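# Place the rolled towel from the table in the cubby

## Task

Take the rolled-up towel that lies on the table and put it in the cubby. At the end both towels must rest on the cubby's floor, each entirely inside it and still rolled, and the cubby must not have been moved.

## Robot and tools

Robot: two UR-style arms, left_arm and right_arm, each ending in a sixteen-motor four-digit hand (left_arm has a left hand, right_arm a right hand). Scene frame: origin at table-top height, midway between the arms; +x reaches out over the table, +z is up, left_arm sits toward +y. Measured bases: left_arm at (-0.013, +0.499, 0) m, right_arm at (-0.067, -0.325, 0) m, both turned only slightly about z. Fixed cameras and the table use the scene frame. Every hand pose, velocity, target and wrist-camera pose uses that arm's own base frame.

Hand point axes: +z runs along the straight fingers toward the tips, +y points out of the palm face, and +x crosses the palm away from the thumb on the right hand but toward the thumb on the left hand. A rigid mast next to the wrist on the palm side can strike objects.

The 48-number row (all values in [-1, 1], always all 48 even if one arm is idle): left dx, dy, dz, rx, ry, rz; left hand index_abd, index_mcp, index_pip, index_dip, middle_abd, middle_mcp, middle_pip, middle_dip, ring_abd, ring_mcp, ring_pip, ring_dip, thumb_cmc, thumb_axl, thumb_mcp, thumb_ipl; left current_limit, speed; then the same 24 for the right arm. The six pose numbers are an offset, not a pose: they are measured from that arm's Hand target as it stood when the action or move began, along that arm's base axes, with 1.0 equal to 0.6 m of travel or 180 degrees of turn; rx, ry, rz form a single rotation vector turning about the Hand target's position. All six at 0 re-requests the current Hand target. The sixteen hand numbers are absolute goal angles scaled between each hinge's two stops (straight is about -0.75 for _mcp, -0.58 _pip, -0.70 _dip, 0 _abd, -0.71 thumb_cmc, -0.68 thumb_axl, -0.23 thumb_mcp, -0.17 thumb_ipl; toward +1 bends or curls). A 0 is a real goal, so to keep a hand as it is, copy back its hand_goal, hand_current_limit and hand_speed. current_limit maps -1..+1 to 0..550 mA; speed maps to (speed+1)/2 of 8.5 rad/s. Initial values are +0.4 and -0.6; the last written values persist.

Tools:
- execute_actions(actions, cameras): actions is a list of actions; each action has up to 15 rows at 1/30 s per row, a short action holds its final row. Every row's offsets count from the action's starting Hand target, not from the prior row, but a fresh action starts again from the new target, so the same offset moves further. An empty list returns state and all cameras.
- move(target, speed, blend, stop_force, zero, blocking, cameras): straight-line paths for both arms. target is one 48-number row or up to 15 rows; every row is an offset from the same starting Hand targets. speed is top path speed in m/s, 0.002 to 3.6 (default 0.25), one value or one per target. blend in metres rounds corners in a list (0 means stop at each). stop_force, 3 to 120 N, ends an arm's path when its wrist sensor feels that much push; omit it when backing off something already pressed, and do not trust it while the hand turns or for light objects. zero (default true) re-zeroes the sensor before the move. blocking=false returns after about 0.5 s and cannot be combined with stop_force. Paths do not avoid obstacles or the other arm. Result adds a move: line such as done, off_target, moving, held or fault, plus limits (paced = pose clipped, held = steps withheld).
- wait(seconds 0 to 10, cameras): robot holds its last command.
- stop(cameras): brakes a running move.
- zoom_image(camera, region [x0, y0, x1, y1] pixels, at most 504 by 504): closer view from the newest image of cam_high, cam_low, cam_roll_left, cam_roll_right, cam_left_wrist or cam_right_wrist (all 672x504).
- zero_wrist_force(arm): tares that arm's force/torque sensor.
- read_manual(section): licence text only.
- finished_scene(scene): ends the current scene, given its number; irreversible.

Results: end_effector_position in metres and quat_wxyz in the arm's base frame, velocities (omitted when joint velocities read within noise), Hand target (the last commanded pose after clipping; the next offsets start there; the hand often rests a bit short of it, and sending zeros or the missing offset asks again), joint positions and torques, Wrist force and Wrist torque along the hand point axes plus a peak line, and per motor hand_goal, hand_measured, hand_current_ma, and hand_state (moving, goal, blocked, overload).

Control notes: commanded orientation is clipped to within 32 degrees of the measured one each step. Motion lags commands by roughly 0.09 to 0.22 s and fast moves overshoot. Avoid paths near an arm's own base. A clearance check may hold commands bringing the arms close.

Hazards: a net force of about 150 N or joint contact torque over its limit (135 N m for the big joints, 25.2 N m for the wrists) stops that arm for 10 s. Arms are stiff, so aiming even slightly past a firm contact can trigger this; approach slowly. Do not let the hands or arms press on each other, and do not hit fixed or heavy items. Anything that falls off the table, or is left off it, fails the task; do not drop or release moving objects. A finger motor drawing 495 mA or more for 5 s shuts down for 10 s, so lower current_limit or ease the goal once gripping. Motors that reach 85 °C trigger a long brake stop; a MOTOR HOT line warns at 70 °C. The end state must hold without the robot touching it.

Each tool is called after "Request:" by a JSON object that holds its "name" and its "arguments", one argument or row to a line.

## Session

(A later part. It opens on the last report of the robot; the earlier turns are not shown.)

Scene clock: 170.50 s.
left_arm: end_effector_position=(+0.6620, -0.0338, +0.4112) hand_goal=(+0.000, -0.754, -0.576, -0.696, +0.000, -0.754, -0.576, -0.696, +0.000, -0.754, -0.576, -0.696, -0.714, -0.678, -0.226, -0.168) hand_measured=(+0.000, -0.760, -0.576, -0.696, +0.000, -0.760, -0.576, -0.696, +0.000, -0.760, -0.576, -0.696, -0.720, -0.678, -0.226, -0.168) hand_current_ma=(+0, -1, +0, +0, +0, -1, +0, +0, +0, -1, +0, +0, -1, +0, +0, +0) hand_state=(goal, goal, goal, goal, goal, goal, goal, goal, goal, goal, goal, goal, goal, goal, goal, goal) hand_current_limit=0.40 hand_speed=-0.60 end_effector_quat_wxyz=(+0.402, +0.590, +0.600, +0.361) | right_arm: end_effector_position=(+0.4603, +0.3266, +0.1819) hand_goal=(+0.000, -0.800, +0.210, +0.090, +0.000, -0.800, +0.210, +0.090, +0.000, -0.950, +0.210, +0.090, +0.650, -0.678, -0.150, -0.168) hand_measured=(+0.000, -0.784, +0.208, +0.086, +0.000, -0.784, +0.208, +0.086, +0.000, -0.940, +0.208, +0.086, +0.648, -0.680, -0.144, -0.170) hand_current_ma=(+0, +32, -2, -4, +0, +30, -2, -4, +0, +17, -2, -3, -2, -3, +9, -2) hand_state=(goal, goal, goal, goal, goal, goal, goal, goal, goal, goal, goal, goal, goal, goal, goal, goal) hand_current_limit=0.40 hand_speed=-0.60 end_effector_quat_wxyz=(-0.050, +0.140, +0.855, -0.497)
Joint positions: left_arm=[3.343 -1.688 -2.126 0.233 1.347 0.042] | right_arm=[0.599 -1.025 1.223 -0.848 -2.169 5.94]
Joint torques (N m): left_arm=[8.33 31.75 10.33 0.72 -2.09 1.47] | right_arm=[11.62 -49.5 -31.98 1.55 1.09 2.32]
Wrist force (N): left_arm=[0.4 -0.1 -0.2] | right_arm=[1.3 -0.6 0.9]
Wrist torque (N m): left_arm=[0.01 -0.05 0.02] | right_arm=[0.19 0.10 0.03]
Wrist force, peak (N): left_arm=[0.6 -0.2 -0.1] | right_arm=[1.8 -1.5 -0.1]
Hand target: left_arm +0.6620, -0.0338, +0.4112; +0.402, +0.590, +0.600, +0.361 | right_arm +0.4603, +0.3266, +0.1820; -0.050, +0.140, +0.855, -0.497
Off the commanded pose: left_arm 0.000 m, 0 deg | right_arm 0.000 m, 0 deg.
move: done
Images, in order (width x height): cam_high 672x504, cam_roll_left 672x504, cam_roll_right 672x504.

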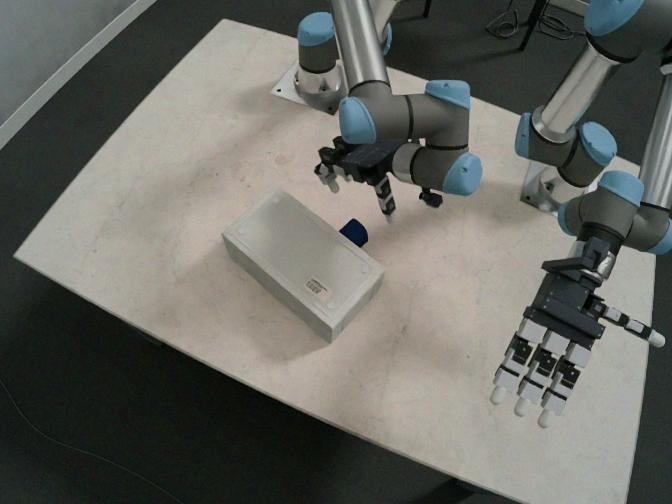

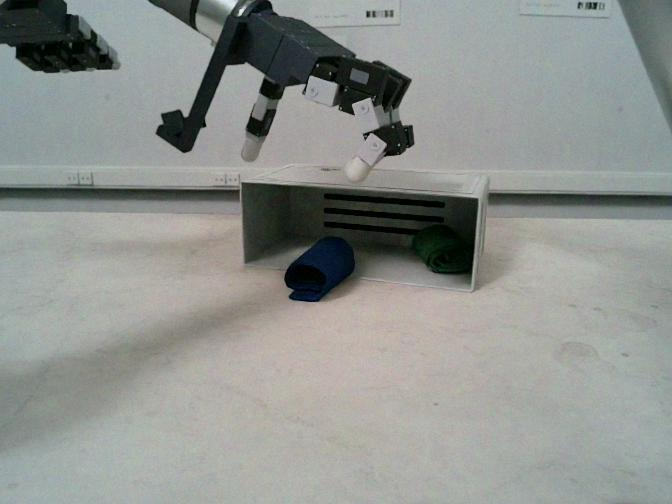

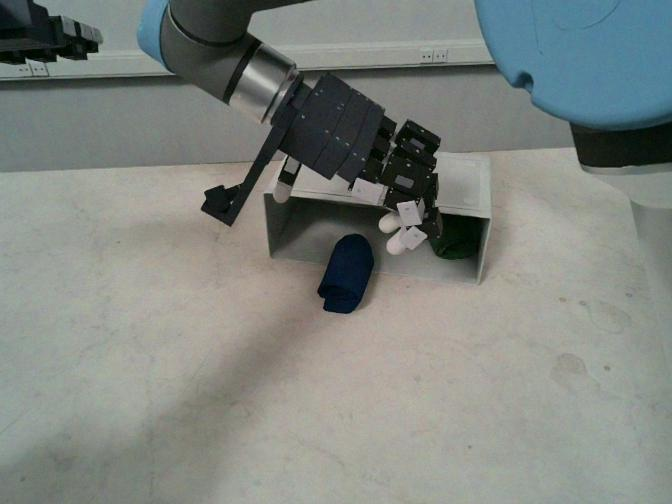

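Request:
{"name": "move", "arguments": {
  "target": [
    [0,0,0,0,0,0,0,-0.754,-0.576,-0.696,0,-0.754,-0.576,-0.696,0,-0.754,-0.576,-0.696,-0.714,-0.678,-0.226,-0.168,0.4,-0.6,-0.2,0.08,0.03,0.0048,0.0159,0,0.12,-0.753,0.3,0.61,-0.12,-0.753,0.3,0.61,0,-0.753,0.88,0.61,-0.714,-0.678,-0.226,-0.168,0.2,-0.3],
    [0,0,0,0,0,0,0,-0.754,-0.576,-0.696,0,-0.754,-0.576,-0.696,0,-0.754,-0.576,-0.696,-0.714,-0.678,-0.226,-0.168,0.4,-0.6,-0.2337,0.0955,0.03,-0.0087,0.0163,0.5,0.12,-0.753,0.3,0.61,-0.12,-0.753,0.3,0.61,0,-0.753,0.88,0.61,-0.714,-0.678,-0.226,-0.168,0.2,-0.3]
  ],
  "speed": [0.25, 0.4],
  "blend": [0.02, 0],
  "cameras": ["cam_roll_left","cam_roll_right"]
}}

Request:
{"name": "zoom_image", "arguments": {
  "camera": "cam_roll_left",
  "region": [220, 120, 520, 340]
}}

Scene clock: 217.50 s.
left_arm: end_effector_position=(+0.6620, -0.0338, +0.4112) hand_goal=(+0.000, -0.754, -0.576, -0.696, +0.000, -0.754, -0.576, -0.696, +0.000, -0.754, -0.576, -0.696, -0.714, -0.678, -0.226, -0.168) hand_measured=(+0.000, -0.760, -0.576, -0.696, +0.000, -0.760, -0.576, -0.696, +0.000, -0.760, -0.576, -0.696, -0.720, -0.678, -0.226, -0.168) hand_current_ma=(+0, -1, +0, +0, +0, -1, +0, +0, +0, -1, +0, +0, -1, +0, +0, +0) hand_state=(goal, goal, goal, goal, goal, goal, goal, goal, goal, goal, goal, goal, goal, goal, goal, goal) hand_current_limit=0.40 hand_speed=-0.60 end_effector_quat_wxyz=(+0.402, +0.590, +0.600, +0.361) | right_arm: end_effector_position=(+0.3201, +0.3839, +0.2000) hand_goal=(+0.120, -0.754, +0.300, +0.610, -0.120, -0.754, +0.300, +0.610, +0.000, -0.754, +0.880, +0.610, -0.714, -0.678, -0.226, -0.168) hand_measured=(+0.118, -0.750, +0.298, +0.606, -0.118, -0.750, +0.298, +0.606, +0.000, -0.750, +0.874, +0.606, -0.698, -0.680, -0.220, -0.170) hand_current_ma=(-2, +7, -3, -4, +2, +6, -3, -4, +0, +5, -7, -4, +31, -3, +11, -2) hand_state=(goal, goal, goal, goal, goal, goal, goal, goal, goal, goal, goal, goal, goal, goal, goal, goal) hand_current_limit=0.20 hand_speed=-0.30 end_effector_quat_wxyz=(+0.298, -0.516, +0.696, -0.401)
Joint positions: left_arm=[3.343 -1.688 -2.126 0.233 1.347 0.042] | right_arm=[0.879 -1.487 2.188 -2.862 -2.494 4.015]
Joint torques (N m): left_arm=[7.33 30.56 10.51 0.64 -2.07 1.54] | right_arm=[-9.81 -27.56 -10.68 -3.81 0.67 -2.06]
Wrist force (N): left_arm=[0.4 -0.1 -0.2] | right_arm=[1.3 -0.1 0.9]
Wrist torque (N m): left_arm=[0.01 -0.05 0.02] | right_arm=[0.25 0.14 0.11]
Wrist force, peak (N): left_arm=[0.6 -0.1 -0.1] | right_arm=[2.6 -0.3 0.1]
Hand target: left_arm +0.6620, -0.0338, +0.4112; +0.402, +0.590, +0.600, +0.361 | right_arm +0.3201, +0.3839, +0.2000; +0.298, -0.516, +0.696, -0.401
Off the commanded pose: left_arm 0.000 m, 0 deg | right_arm 0.000 m, 0 deg.
move: done
Images, in order (width x height): cam_roll_left 672x504, cam_roll_right 672x504.

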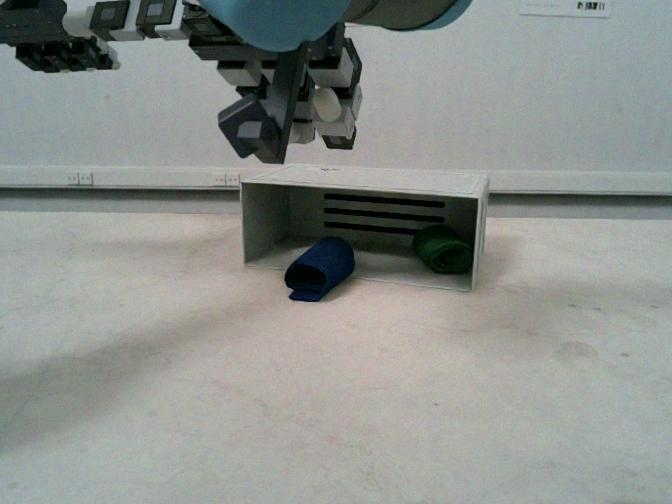

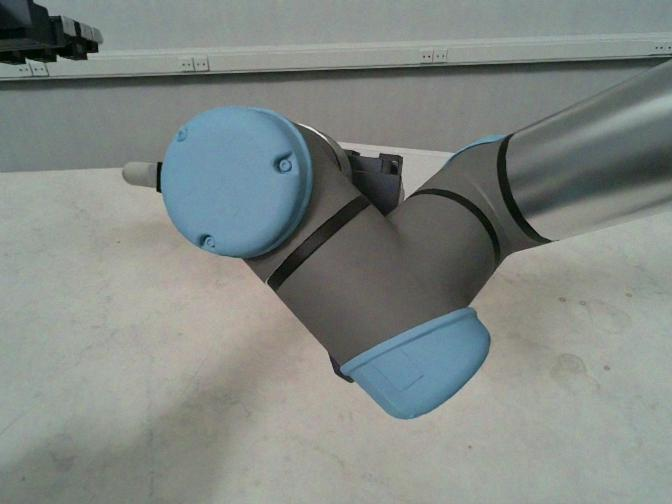

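Scaled by 1.680 from the camera's 672x504 image, which has a finer 960x720 frame.

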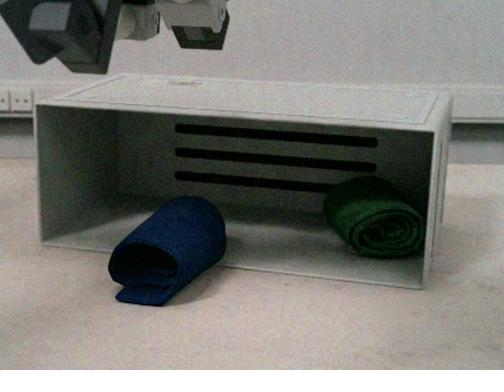

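Request:
{"name": "move", "arguments": {
  "target": [
    [0,0,0,0,0,0,0,-0.754,-0.576,-0.696,0,-0.754,-0.576,-0.696,0,-0.754,-0.576,-0.696,-0.714,-0.678,-0.226,-0.168,0.4,-0.6,0,0,-0.28,0,0,0,0.12,-0.753,0.3,0.61,-0.12,-0.753,0.3,0.61,0,-0.753,0.88,0.61,-0.714,-0.678,-0.226,-0.168,0.2,-0.3],
    [0,0,0,0,0,0,0,-0.754,-0.576,-0.696,0,-0.754,-0.576,-0.696,0,-0.754,-0.576,-0.696,-0.714,-0.678,-0.226,-0.168,0.4,-0.6,0,0,-0.3167,0,0,0,0.12,-0.753,0.3,0.61,-0.12,-0.753,0.3,0.61,0,-0.753,0.88,0.61,-0.714,-0.678,-0.226,-0.168,0.2,-0.3]
  ],
  "speed": [0.15, 0.04],
  "stop_force": 6,
  "cameras": ["cam_roll_left","cam_roll_right"]
}}

Request:
{"name": "zoom_image", "arguments": {
  "camera": "cam_roll_right",
  "region": [240, 140, 520, 340]
}}

Request:
{"name": "zoom_image", "arguments": {
  "camera": "cam_roll_left",
  "region": [220, 120, 520, 340]
}}

Scene clock: 228.40 s.
left_arm: end_effector_position=(+0.6620, -0.0338, +0.4112) hand_goal=(+0.000, -0.754, -0.576, -0.696, +0.000, -0.754, -0.576, -0.696, +0.000, -0.754, -0.576, -0.696, -0.714, -0.678, -0.226, -0.168) hand_measured=(+0.000, -0.760, -0.576, -0.696, +0.000, -0.760, -0.576, -0.696, +0.000, -0.760, -0.576, -0.696, -0.720, -0.678, -0.226, -0.168) hand_current_ma=(+0, -1, +0, +0, +0, -1, +0, +0, +0, -1, +0, +0, -1, +0, +0, +0) hand_state=(goal, goal, goal, goal, goal, goal, goal, goal, goal, goal, goal, goal, goal, goal, goal, goal) hand_current_limit=0.40 hand_speed=-0.60 end_effector_quat_wxyz=(+0.402, +0.590, +0.600, +0.361) | right_arm: end_effector_position=(+0.3201, +0.3839, +0.0100) hand_goal=(+0.120, -0.754, +0.300, +0.610, -0.120, -0.754, +0.300, +0.610, +0.000, -0.754, +0.880, +0.610, -0.714, -0.678, -0.226, -0.168) hand_measured=(+0.118, -0.750, +0.298, +0.606, -0.118, -0.750, +0.298, +0.606, +0.000, -0.750, +0.874, +0.606, -0.698, -0.680, -0.220, -0.170) hand_current_ma=(-2, +7, -3, -4, +2, +6, -3, -4, +0, +5, -7, -4, +30, -3, +11, -2) hand_state=(goal, goal, goal, goal, goal, goal, goal, goal, goal, goal, goal, goal, goal, goal, goal, goal) hand_current_limit=0.20 hand_speed=-0.30 end_effector_quat_wxyz=(+0.298, -0.516, +0.696, -0.401)
Joint positions: left_arm=[3.343 -1.688 -2.126 0.233 1.347 0.042] | right_arm=[0.879 -1.002 2.298 -3.458 -2.494 4.014]
Joint torques (N m): left_arm=[6.86 32.38 10.35 1.03 -1.85 1.49] | right_arm=[-11.4 -20.18 -18.81 -4.06 0.57 -2.25]
Wrist force (N): left_arm=[0.1 -0.1 -0.1] | right_arm=[1.4 -0.5 0.7]
Wrist torque (N m): left_arm=[-0.01 -0.01 0.00] | right_arm=[0.21 0.14 0.10]
Wrist force, peak (N): left_arm=[0.5 -0.4 -0.1] | right_arm=[1.8 -1.4 0.3]
Hand target: left_arm +0.6620, -0.0338, +0.4112; +0.402, +0.590, +0.600, +0.361 | right_arm +0.3201, +0.3839, +0.0100; +0.298, -0.516, +0.696, -0.401
Off the commanded pose: left_arm 0.000 m, 0 deg | right_arm 0.000 m, 0 deg.
move: done
Images, in order (width x height): cam_roll_left 672x504, cam_roll_right 672x504.

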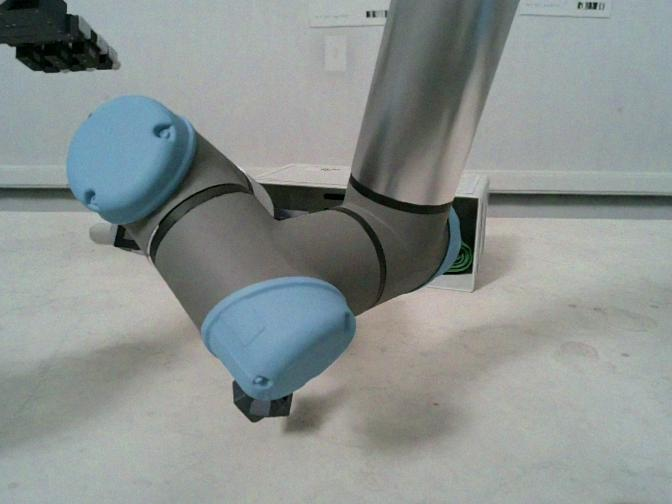

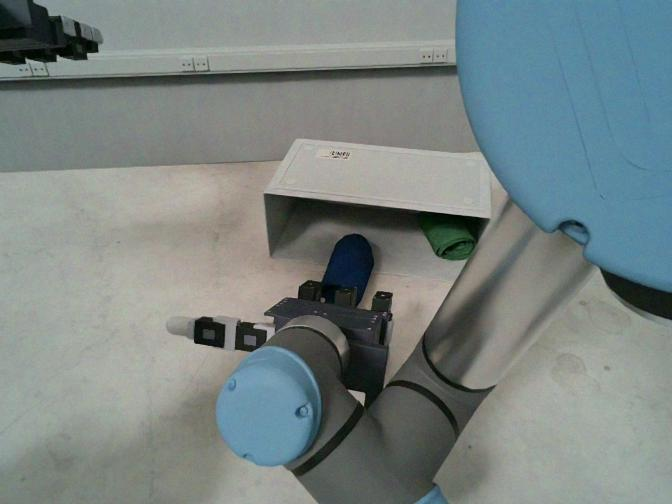

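Scaled by 1.800 from the camera's 672x504 image, which has a finer 960x720 frame.

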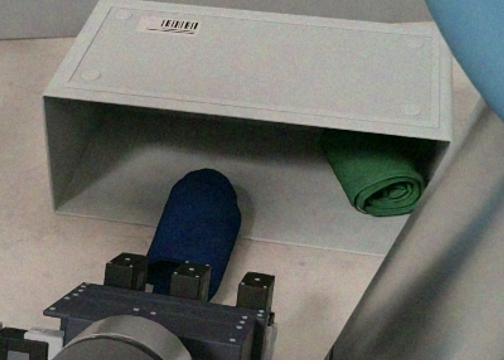

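Scaled by 1.680 from the camera's 672x504 image, which has a finer 960x720 frame.

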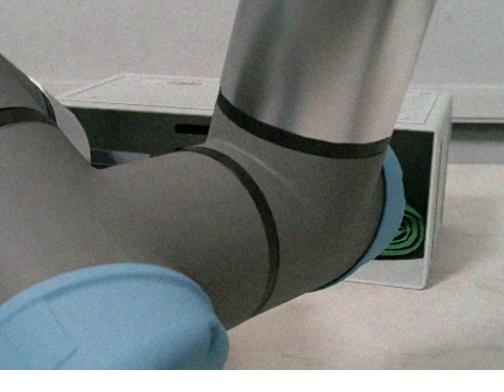

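Request:
{"name": "move", "arguments": {
  "target": [0,0,0,0,0,0,0,-0.754,-0.576,-0.696,0,-0.754,-0.576,-0.696,0,-0.754,-0.576,-0.696,-0.714,-0.678,-0.226,-0.168,0.4,-0.6,0.2488,-0.0754,0,0,0,0,0.12,-0.753,0.3,0.61,-0.12,-0.753,0.3,0.61,0,-0.753,0.88,0.61,-0.714,-0.678,-0.226,-0.168,0.2,-0.3],
  "speed": 0.06,
  "stop_force": 12,
  "cameras": ["cam_roll_right","cam_high"]
}}

Request:
{"name": "zoom_image", "arguments": {
  "camera": "cam_roll_right",
  "region": [240, 140, 520, 340]
}}

Scene clock: 256.57 s.
left_arm: end_effector_position=(+0.6620, -0.0338, +0.4112) hand_goal=(+0.000, -0.754, -0.576, -0.696, +0.000, -0.754, -0.576, -0.696, +0.000, -0.754, -0.576, -0.696, -0.714, -0.678, -0.226, -0.168) hand_measured=(+0.000, -0.760, -0.576, -0.696, +0.000, -0.760, -0.576, -0.696, +0.000, -0.760, -0.576, -0.696, -0.720, -0.678, -0.226, -0.168) hand_current_ma=(+0, -1, +0, +0, +0, -1, +0, +0, +0, -1, +0, +0, -1, +0, +0, +0) hand_state=(goal, goal, goal, goal, goal, goal, goal, goal, goal, goal, goal, goal, goal, goal, goal, goal) hand_current_limit=0.40 hand_speed=-0.60 end_effector_quat_wxyz=(+0.402, +0.590, +0.600, +0.361) | right_arm: end_effector_position=(+0.4694, +0.3386, +0.0100) hand_goal=(+0.120, -0.754, +0.300, +0.610, -0.120, -0.754, +0.300, +0.610, +0.000, -0.754, +0.880, +0.610, -0.714, -0.678, -0.226, -0.168) hand_measured=(+0.118, -0.750, +0.298, +0.606, -0.118, -0.750, +0.298, +0.606, +0.000, -0.750, +0.874, +0.606, -0.698, -0.680, -0.220, -0.170) hand_current_ma=(-2, +7, -2, -4, +2, +7, -2, -4, +0, +5, -7, -4, +30, -3, +11, -2) hand_state=(goal, goal, goal, goal, goal, goal, goal, goal, goal, goal, goal, goal, goal, goal, goal, goal) hand_current_limit=0.20 hand_speed=-0.30 end_effector_quat_wxyz=(+0.298, -0.516, +0.696, -0.401)
Joint positions: left_arm=[3.343 -1.688 -2.126 0.233 1.347 0.042] | right_arm=[0.575 -0.898 2.135 -3.649 -2.292 3.677]
Joint torques (N m): left_arm=[6.89 31.78 9.46 1.1 -1.61 1.49] | right_arm=[-11.1 -25.54 -19.64 -4.22 1.01 -1.98]
Wrist force (N): left_arm=[0.3 -0.3 -0.1] | right_arm=[1.5 -0.9 0.5]
Wrist torque (N m): left_arm=[-0.02 -0.04 0.02] | right_arm=[0.20 0.14 0.10]
Wrist force, peak (N): left_arm=[0.4 -0.4 -0.2] | right_arm=[1.9 -0.8 0.6]
Hand target: left_arm +0.6620, -0.0338, +0.4112; +0.402, +0.590, +0.600, +0.361 | right_arm +0.4694, +0.3386, +0.0100; +0.298, -0.516, +0.696, -0.401
Off the commanded pose: left_arm 0.000 m, 0 deg | right_arm 0.000 m, 0 deg.
move: done
Images, in order (width x height): cam_high 672x504, cam_roll_right 672x504.

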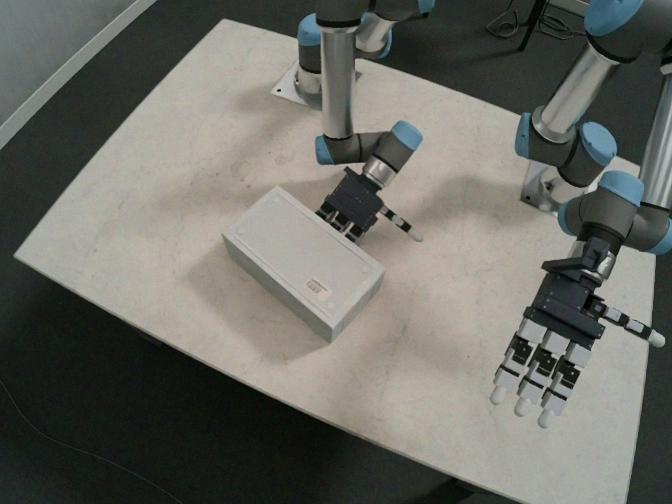

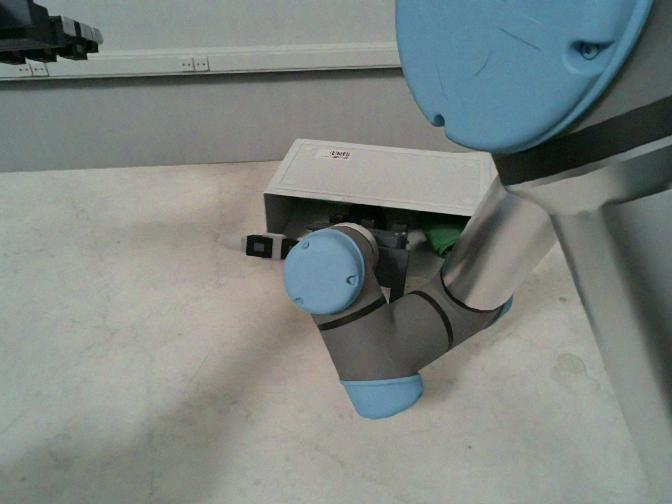

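Scaled by 1.800 from the camera's 672x504 image, which has a finer 960x720 frame.

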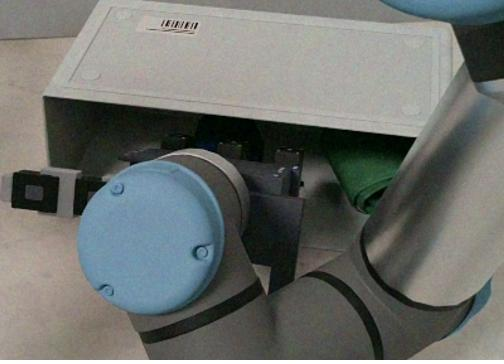

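Request:
{"name": "move", "arguments": {
  "target": [
    [0,0,0,0,0,0,0,-0.754,-0.576,-0.696,0,-0.754,-0.576,-0.696,0,-0.754,-0.576,-0.696,-0.714,-0.678,-0.226,-0.168,0.4,-0.6,-0.1595,0.0483,0,0,0,0,0.12,-0.753,0.3,0.61,-0.12,-0.753,0.3,0.61,0,-0.753,0.88,0.61,-0.714,-0.678,-0.226,-0.168,0.2,-0.3],
    [0,0,0,0,0,0,0,-0.754,-0.576,-0.696,0,-0.754,-0.576,-0.696,0,-0.754,-0.576,-0.696,-0.714,-0.678,-0.226,-0.168,0.4,-0.6,-0.2393,0.0725,0.35,0,0,0,0.12,-0.753,0.3,0.61,-0.12,-0.753,0.3,0.61,0,-0.753,0.88,0.61,-0.714,-0.678,-0.226,-0.168,0.2,-0.3]
  ],
  "speed": [0.15, 0.25],
  "blend": [0.02, 0],
  "cameras": ["cam_roll_left","cam_high","cam_low"]
}}

Request:
{"name": "zoom_image", "arguments": {
  "camera": "cam_roll_left",
  "region": [220, 120, 520, 340]
}}

Scene clock: 264.00 s.
left_arm: end_effector_position=(+0.6620, -0.0338, +0.4112) hand_goal=(+0.000, -0.754, -0.576, -0.696, +0.000, -0.754, -0.576, -0.696, +0.000, -0.754, -0.576, -0.696, -0.714, -0.678, -0.226, -0.168) hand_measured=(+0.000, -0.760, -0.576, -0.696, +0.000, -0.760, -0.576, -0.696, +0.000, -0.760, -0.576, -0.696, -0.720, -0.678, -0.226, -0.168) hand_current_ma=(+0, -1, +0, +0, +0, -1, +0, +0, +0, -1, +0, +0, -1, +0, +0, +0) hand_state=(goal, goal, goal, goal, goal, goal, goal, goal, goal, goal, goal, goal, goal, goal, goal, goal) hand_current_limit=0.40 hand_speed=-0.60 end_effector_quat_wxyz=(+0.402, +0.590, +0.600, +0.361) | right_arm: end_effector_position=(+0.3258, +0.3821, +0.2200) hand_goal=(+0.120, -0.754, +0.300, +0.610, -0.120, -0.754, +0.300, +0.610, +0.000, -0.754, +0.880, +0.610, -0.714, -0.678, -0.226, -0.168) hand_measured=(+0.118, -0.748, +0.298, +0.606, -0.118, -0.750, +0.298, +0.606, +0.000, -0.750, +0.874, +0.606, -0.698, -0.680, -0.220, -0.170) hand_current_ma=(-2, +7, -2, -4, +2, +7, -2, -4, +0, +5, -6, -3, +30, -3, +10, -2) hand_state=(goal, goal, goal, goal, goal, goal, goal, goal, goal, goal, goal, goal, goal, goal, goal, goal) hand_current_limit=0.20 hand_speed=-0.30 end_effector_quat_wxyz=(+0.298, -0.516, +0.696, -0.401)
Joint positions: left_arm=[3.343 -1.688 -2.126 0.233 1.347 0.042] | right_arm=[0.866 -1.517 2.16 -2.819 -2.487 3.996]
Joint torques (N m): left_arm=[7.09 29.54 10.38 1.16 -1.8 1.53] | right_arm=[11.42 -28.6 -31.57 -0.34 -3.06 2.97]
Wrist force (N): left_arm=[0.3 -0.1 0.0] | right_arm=[1.6 -0.4 0.8]
Wrist torque (N m): left_arm=[-0.01 -0.04 0.02] | right_arm=[0.20 0.12 0.02]
Wrist force, peak (N): left_arm=[0.5 -0.2 -0.2] | right_arm=[1.5 -1.2 1.6]
Hand target: left_arm +0.6620, -0.0338, +0.4112; +0.402, +0.590, +0.600, +0.361 | right_arm +0.3258, +0.3821, +0.2200; +0.298, -0.516, +0.696, -0.401
Off the commanded pose: left_arm 0.000 m, 0 deg | right_arm 0.000 m, 0 deg.
move: done
Images, in order (width x height): cam_high 672x504, cam_low 672x504, cam_roll_left 672x504.

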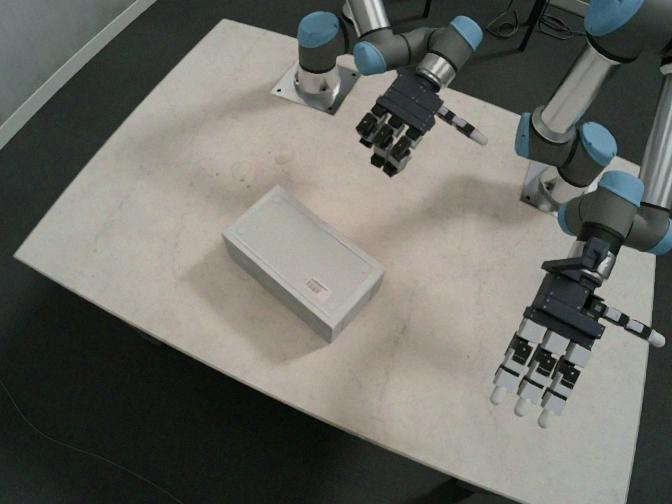

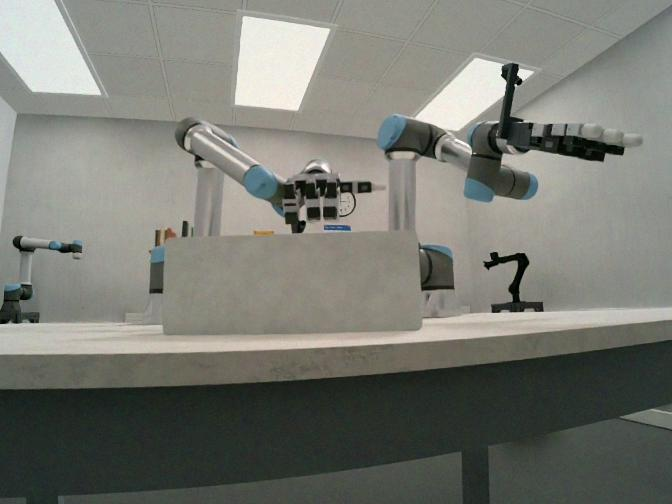

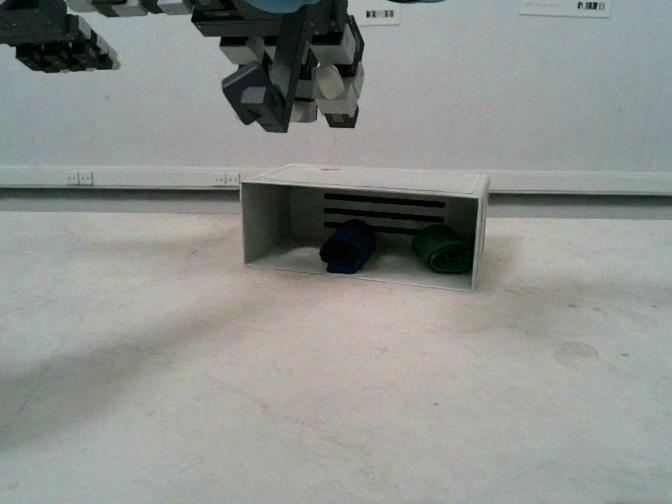

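Scaled by 1.680 from the camera's 672x504 image, which has a finer 960x720 frame.

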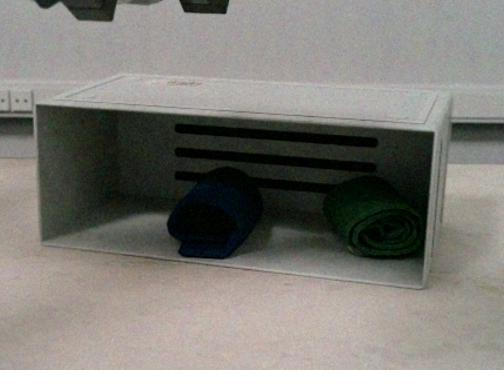

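Request:
{"name": "zoom_image", "arguments": {
  "camera": "cam_roll_left",
  "region": [300, 200, 420, 300]
}}

Scaled by 4.200 from the camera's 672x504 image, which has a finer 960x720 frame.

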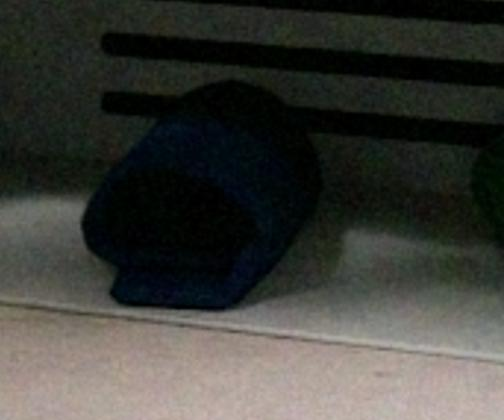

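Request:
{"name": "move", "arguments": {
  "target": [
    [0,0,0,0,0,0,0,-0.754,-0.576,-0.696,0,-0.754,-0.576,-0.696,0,-0.754,-0.576,-0.696,-0.714,-0.678,-0.226,-0.168,0.4,-0.6,0.134,-0.0406,-0.2833,0,0,0,0.12,-0.753,0.3,0.61,-0.12,-0.753,0.3,0.61,0,-0.753,0.88,0.61,-0.714,-0.678,-0.226,-0.168,0.2,-0.3],
    [0,0,0,0,0,0,0,-0.754,-0.576,-0.696,0,-0.754,-0.576,-0.696,0,-0.754,-0.576,-0.696,-0.714,-0.678,-0.226,-0.168,0.4,-0.6,0.1659,-0.0503,-0.3533,0,0,0,0.12,-0.753,0.3,0.61,-0.12,-0.753,0.3,0.61,0,-0.753,0.88,0.61,-0.714,-0.678,-0.226,-0.168,0.2,-0.3],
    [0,0,0,0,0,0,0,-0.754,-0.576,-0.696,0,-0.754,-0.576,-0.696,0,-0.754,-0.576,-0.696,-0.714,-0.678,-0.226,-0.168,0.4,-0.6,0.2552,-0.0773,-0.3533,0,0,0,0.12,-0.753,0.3,0.61,-0.12,-0.753,0.3,0.61,0,-0.753,0.88,0.61,-0.714,-0.678,-0.226,-0.168,0.2,-0.3]
  ],
  "speed": [0.2, 0.08, 0.06],
  "blend": [0.01, 0, 0],
  "stop_force": 12
}}

Request:
{"name": "move", "arguments": {
  "target": [
    [0,0,0,0,0,0,0,-0.754,-0.576,-0.696,0,-0.754,-0.576,-0.696,0,-0.754,-0.576,-0.696,-0.714,-0.678,-0.226,-0.168,0.4,-0.6,-0.1595,0.0483,0,0,0,0,0.12,-0.753,0.3,0.61,-0.12,-0.753,0.3,0.61,0,-0.753,0.88,0.61,-0.714,-0.678,-0.226,-0.168,0.2,-0.3],
    [0,0,0,0,0,0,0,-0.754,-0.576,-0.696,0,-0.754,-0.576,-0.696,0,-0.754,-0.576,-0.696,-0.714,-0.678,-0.226,-0.168,0.4,-0.6,-0.2393,0.0725,0.35,0,0,0,0.12,-0.753,0.3,0.61,-0.12,-0.753,0.3,0.61,0,-0.753,0.88,0.61,-0.714,-0.678,-0.226,-0.168,0.2,-0.3]
  ],
  "speed": [0.15, 0.25],
  "blend": [0.02, 0],
  "cameras": ["cam_roll_left","cam_high"]
}}

Request:
{"name": "zoom_image", "arguments": {
  "camera": "cam_roll_left",
  "region": [220, 120, 520, 340]
}}

Request:
{"name": "zoom_image", "arguments": {
  "camera": "cam_roll_left",
  "region": [300, 200, 420, 300]
}}

Scene clock: 307.20 s.
left_arm: end_effector_position=(+0.6620, -0.0338, +0.4112) hand_goal=(+0.000, -0.754, -0.576, -0.696, +0.000, -0.754, -0.576, -0.696, +0.000, -0.754, -0.576, -0.696, -0.714, -0.678, -0.226, -0.168) hand_measured=(+0.000, -0.760, -0.576, -0.696, +0.000, -0.760, -0.576, -0.696, +0.000, -0.760, -0.576, -0.696, -0.720, -0.678, -0.226, -0.168) hand_current_ma=(+0, -1, +0, +0, +0, -1, +0, +0, +0, -1, +0, +0, -1, +0, +0, +0) hand_state=(goal, goal, goal, goal, goal, goal, goal, goal, goal, goal, goal, goal, goal, goal, goal, goal) hand_current_limit=0.40 hand_speed=-0.60 end_effector_quat_wxyz=(+0.402, +0.590, +0.600, +0.361) | right_arm: end_effector_position=(+0.4789, +0.3357, +0.0080) hand_goal=(+0.120, -0.754, +0.300, +0.610, -0.120, -0.754, +0.300, +0.610, +0.000, -0.754, +0.880, +0.610, -0.714, -0.678, -0.226, -0.168) hand_measured=(+0.118, -0.748, +0.298, +0.606, -0.118, -0.750, +0.298, +0.606, +0.000, -0.750, +0.876, +0.606, -0.698, -0.680, -0.220, -0.170) hand_current_ma=(-2, +7, -2, -4, +2, +7, -2, -4, +0, +5, -6, -3, +29, -3, +9, -2) hand_state=(goal, goal, goal, goal, goal, goal, goal, goal, goal, goal, goal, goal, goal, goal, goal, goal) hand_current_limit=0.20 hand_speed=-0.30 end_effector_quat_wxyz=(+0.298, -0.516, +0.696, -0.401)
Joint positions: left_arm=[3.343 -1.688 -2.126 0.233 1.347 0.042] | right_arm=[0.559 -0.886 2.121 -3.655 -2.28 3.662]
Joint torques (N m): left_arm=[5.36 30.7 10.64 1.3 -1.64 1.33] | right_arm=[-9.66 -25.93 -19.77 -3.98 0.82 -2.28]
Wrist force (N): left_arm=[0.2 0.0 -0.3] | right_arm=[1.2 -0.8 0.2]
Wrist torque (N m): left_arm=[0.02 -0.03 0.01] | right_arm=[0.23 0.18 0.07]
Wrist force, peak (N): left_arm=[0.5 -0.2 -0.4] | right_arm=[1.7 -0.7 1.1]
Hand target: left_arm +0.6620, -0.0338, +0.4112; +0.402, +0.590, +0.600, +0.361 | right_arm +0.4789, +0.3357, +0.0080; +0.298, -0.516, +0.696, -0.401
Off the commanded pose: left_arm 0.000 m, 0 deg | right_arm 0.000 m, 0 deg.
move: done

Scene clock: 309.53 s.
left_arm: end_effector_position=(+0.6620, -0.0338, +0.4112) hand_goal=(+0.000, -0.754, -0.576, -0.696, +0.000, -0.754, -0.576, -0.696, +0.000, -0.754, -0.576, -0.696, -0.714, -0.678, -0.226, -0.168) hand_measured=(+0.000, -0.760, -0.576, -0.696, +0.000, -0.760, -0.576, -0.696, +0.000, -0.760, -0.576, -0.696, -0.720, -0.678, -0.226, -0.168) hand_current_ma=(+0, -1, +0, +0, +0, -1, +0, +0, +0, -1, +0, +0, -1, +0, +0, +0) hand_state=(goal, goal, goal, goal, goal, goal, goal, goal, goal, goal, goal, goal, goal, goal, goal, goal) hand_current_limit=0.40 hand_speed=-0.60 end_effector_quat_wxyz=(+0.402, +0.590, +0.600, +0.361) | right_arm: end_effector_position=(+0.3353, +0.3792, +0.2180) hand_goal=(+0.120, -0.754, +0.300, +0.610, -0.120, -0.754, +0.300, +0.610, +0.000, -0.754, +0.880, +0.610, -0.714, -0.678, -0.226, -0.168) hand_measured=(+0.118, -0.748, +0.298, +0.606, -0.118, -0.750, +0.298, +0.606, +0.000, -0.750, +0.876, +0.606, -0.698, -0.680, -0.220, -0.170) hand_current_ma=(-2, +7, -2, -4, +2, +7, -2, -4, +0, +5, -6, -3, +29, -3, +9, -2) hand_state=(goal, goal, goal, goal, goal, goal, goal, goal, goal, goal, goal, goal, goal, goal, goal, goal) hand_current_limit=0.20 hand_speed=-0.30 end_effector_quat_wxyz=(+0.298, -0.516, +0.696, -0.401)
Joint positions: left_arm=[3.343 -1.688 -2.126 0.233 1.347 0.042] | right_arm=[0.845 -1.505 2.159 -2.853 -2.474 3.967]
Joint torques (N m): left_arm=[6.36 30.79 11.28 1.29 -1.62 1.36] | right_arm=[11.12 -29.09 -30.83 -0.88 -3.17 2.43]
Wrist force (N): left_arm=[0.5 -0.1 -0.2] | right_arm=[1.9 -0.3 1.1]
Wrist torque (N m): left_arm=[0.00 -0.06 0.03] | right_arm=[0.19 0.06 0.04]
Wrist force, peak (N): left_arm=[0.5 -0.2 -0.3] | right_arm=[1.5 -1.2 1.7]
Hand target: left_arm +0.6620, -0.0338, +0.4112; +0.402, +0.590, +0.600, +0.361 | right_arm +0.3353, +0.3792, +0.2180; +0.298, -0.516, +0.696, -0.401
Off the commanded pose: left_arm 0.000 m, 0 deg | right_arm 0.000 m, 0 deg.
move: done
Images, in order (width x height): cam_high 672x504, cam_roll_left 672x504.

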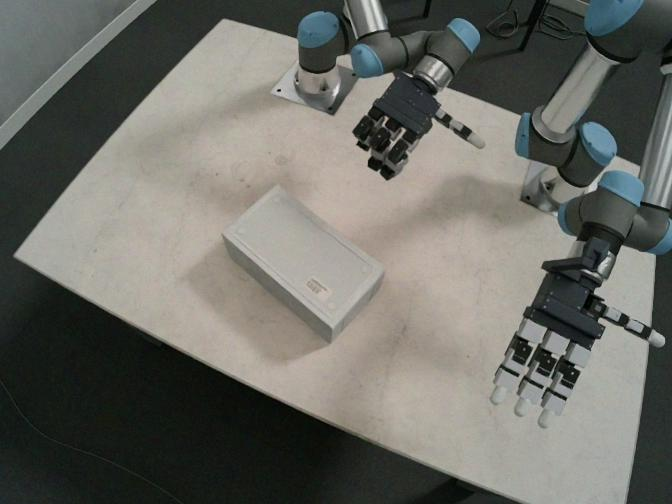

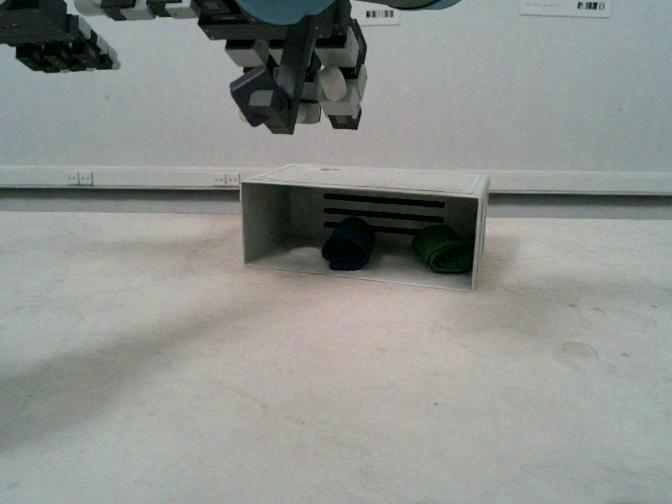

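Scaled by 1.680 from the camera's 672x504 image, which has a finer 960x720 frame.

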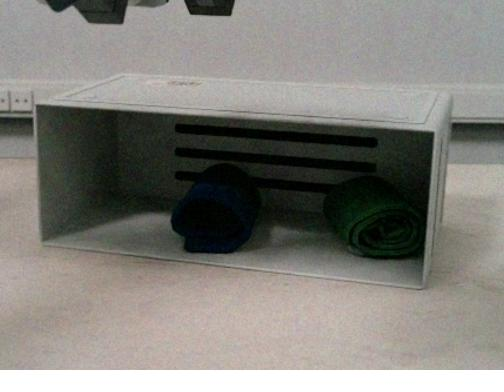

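Scaled by 4.200 from the camera's 672x504 image, which has a finer 960x720 frame.

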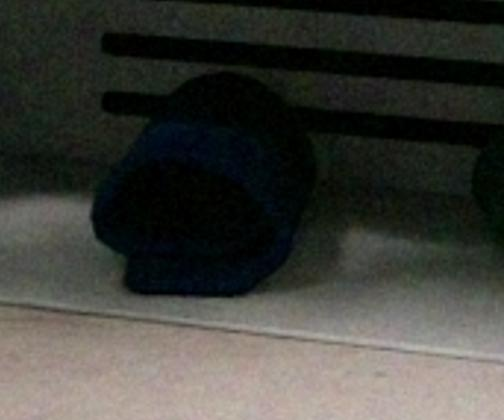

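Request:
{"name": "finished_scene", "arguments": {
  "scene": 3
}}

The scene is finished: the task was done.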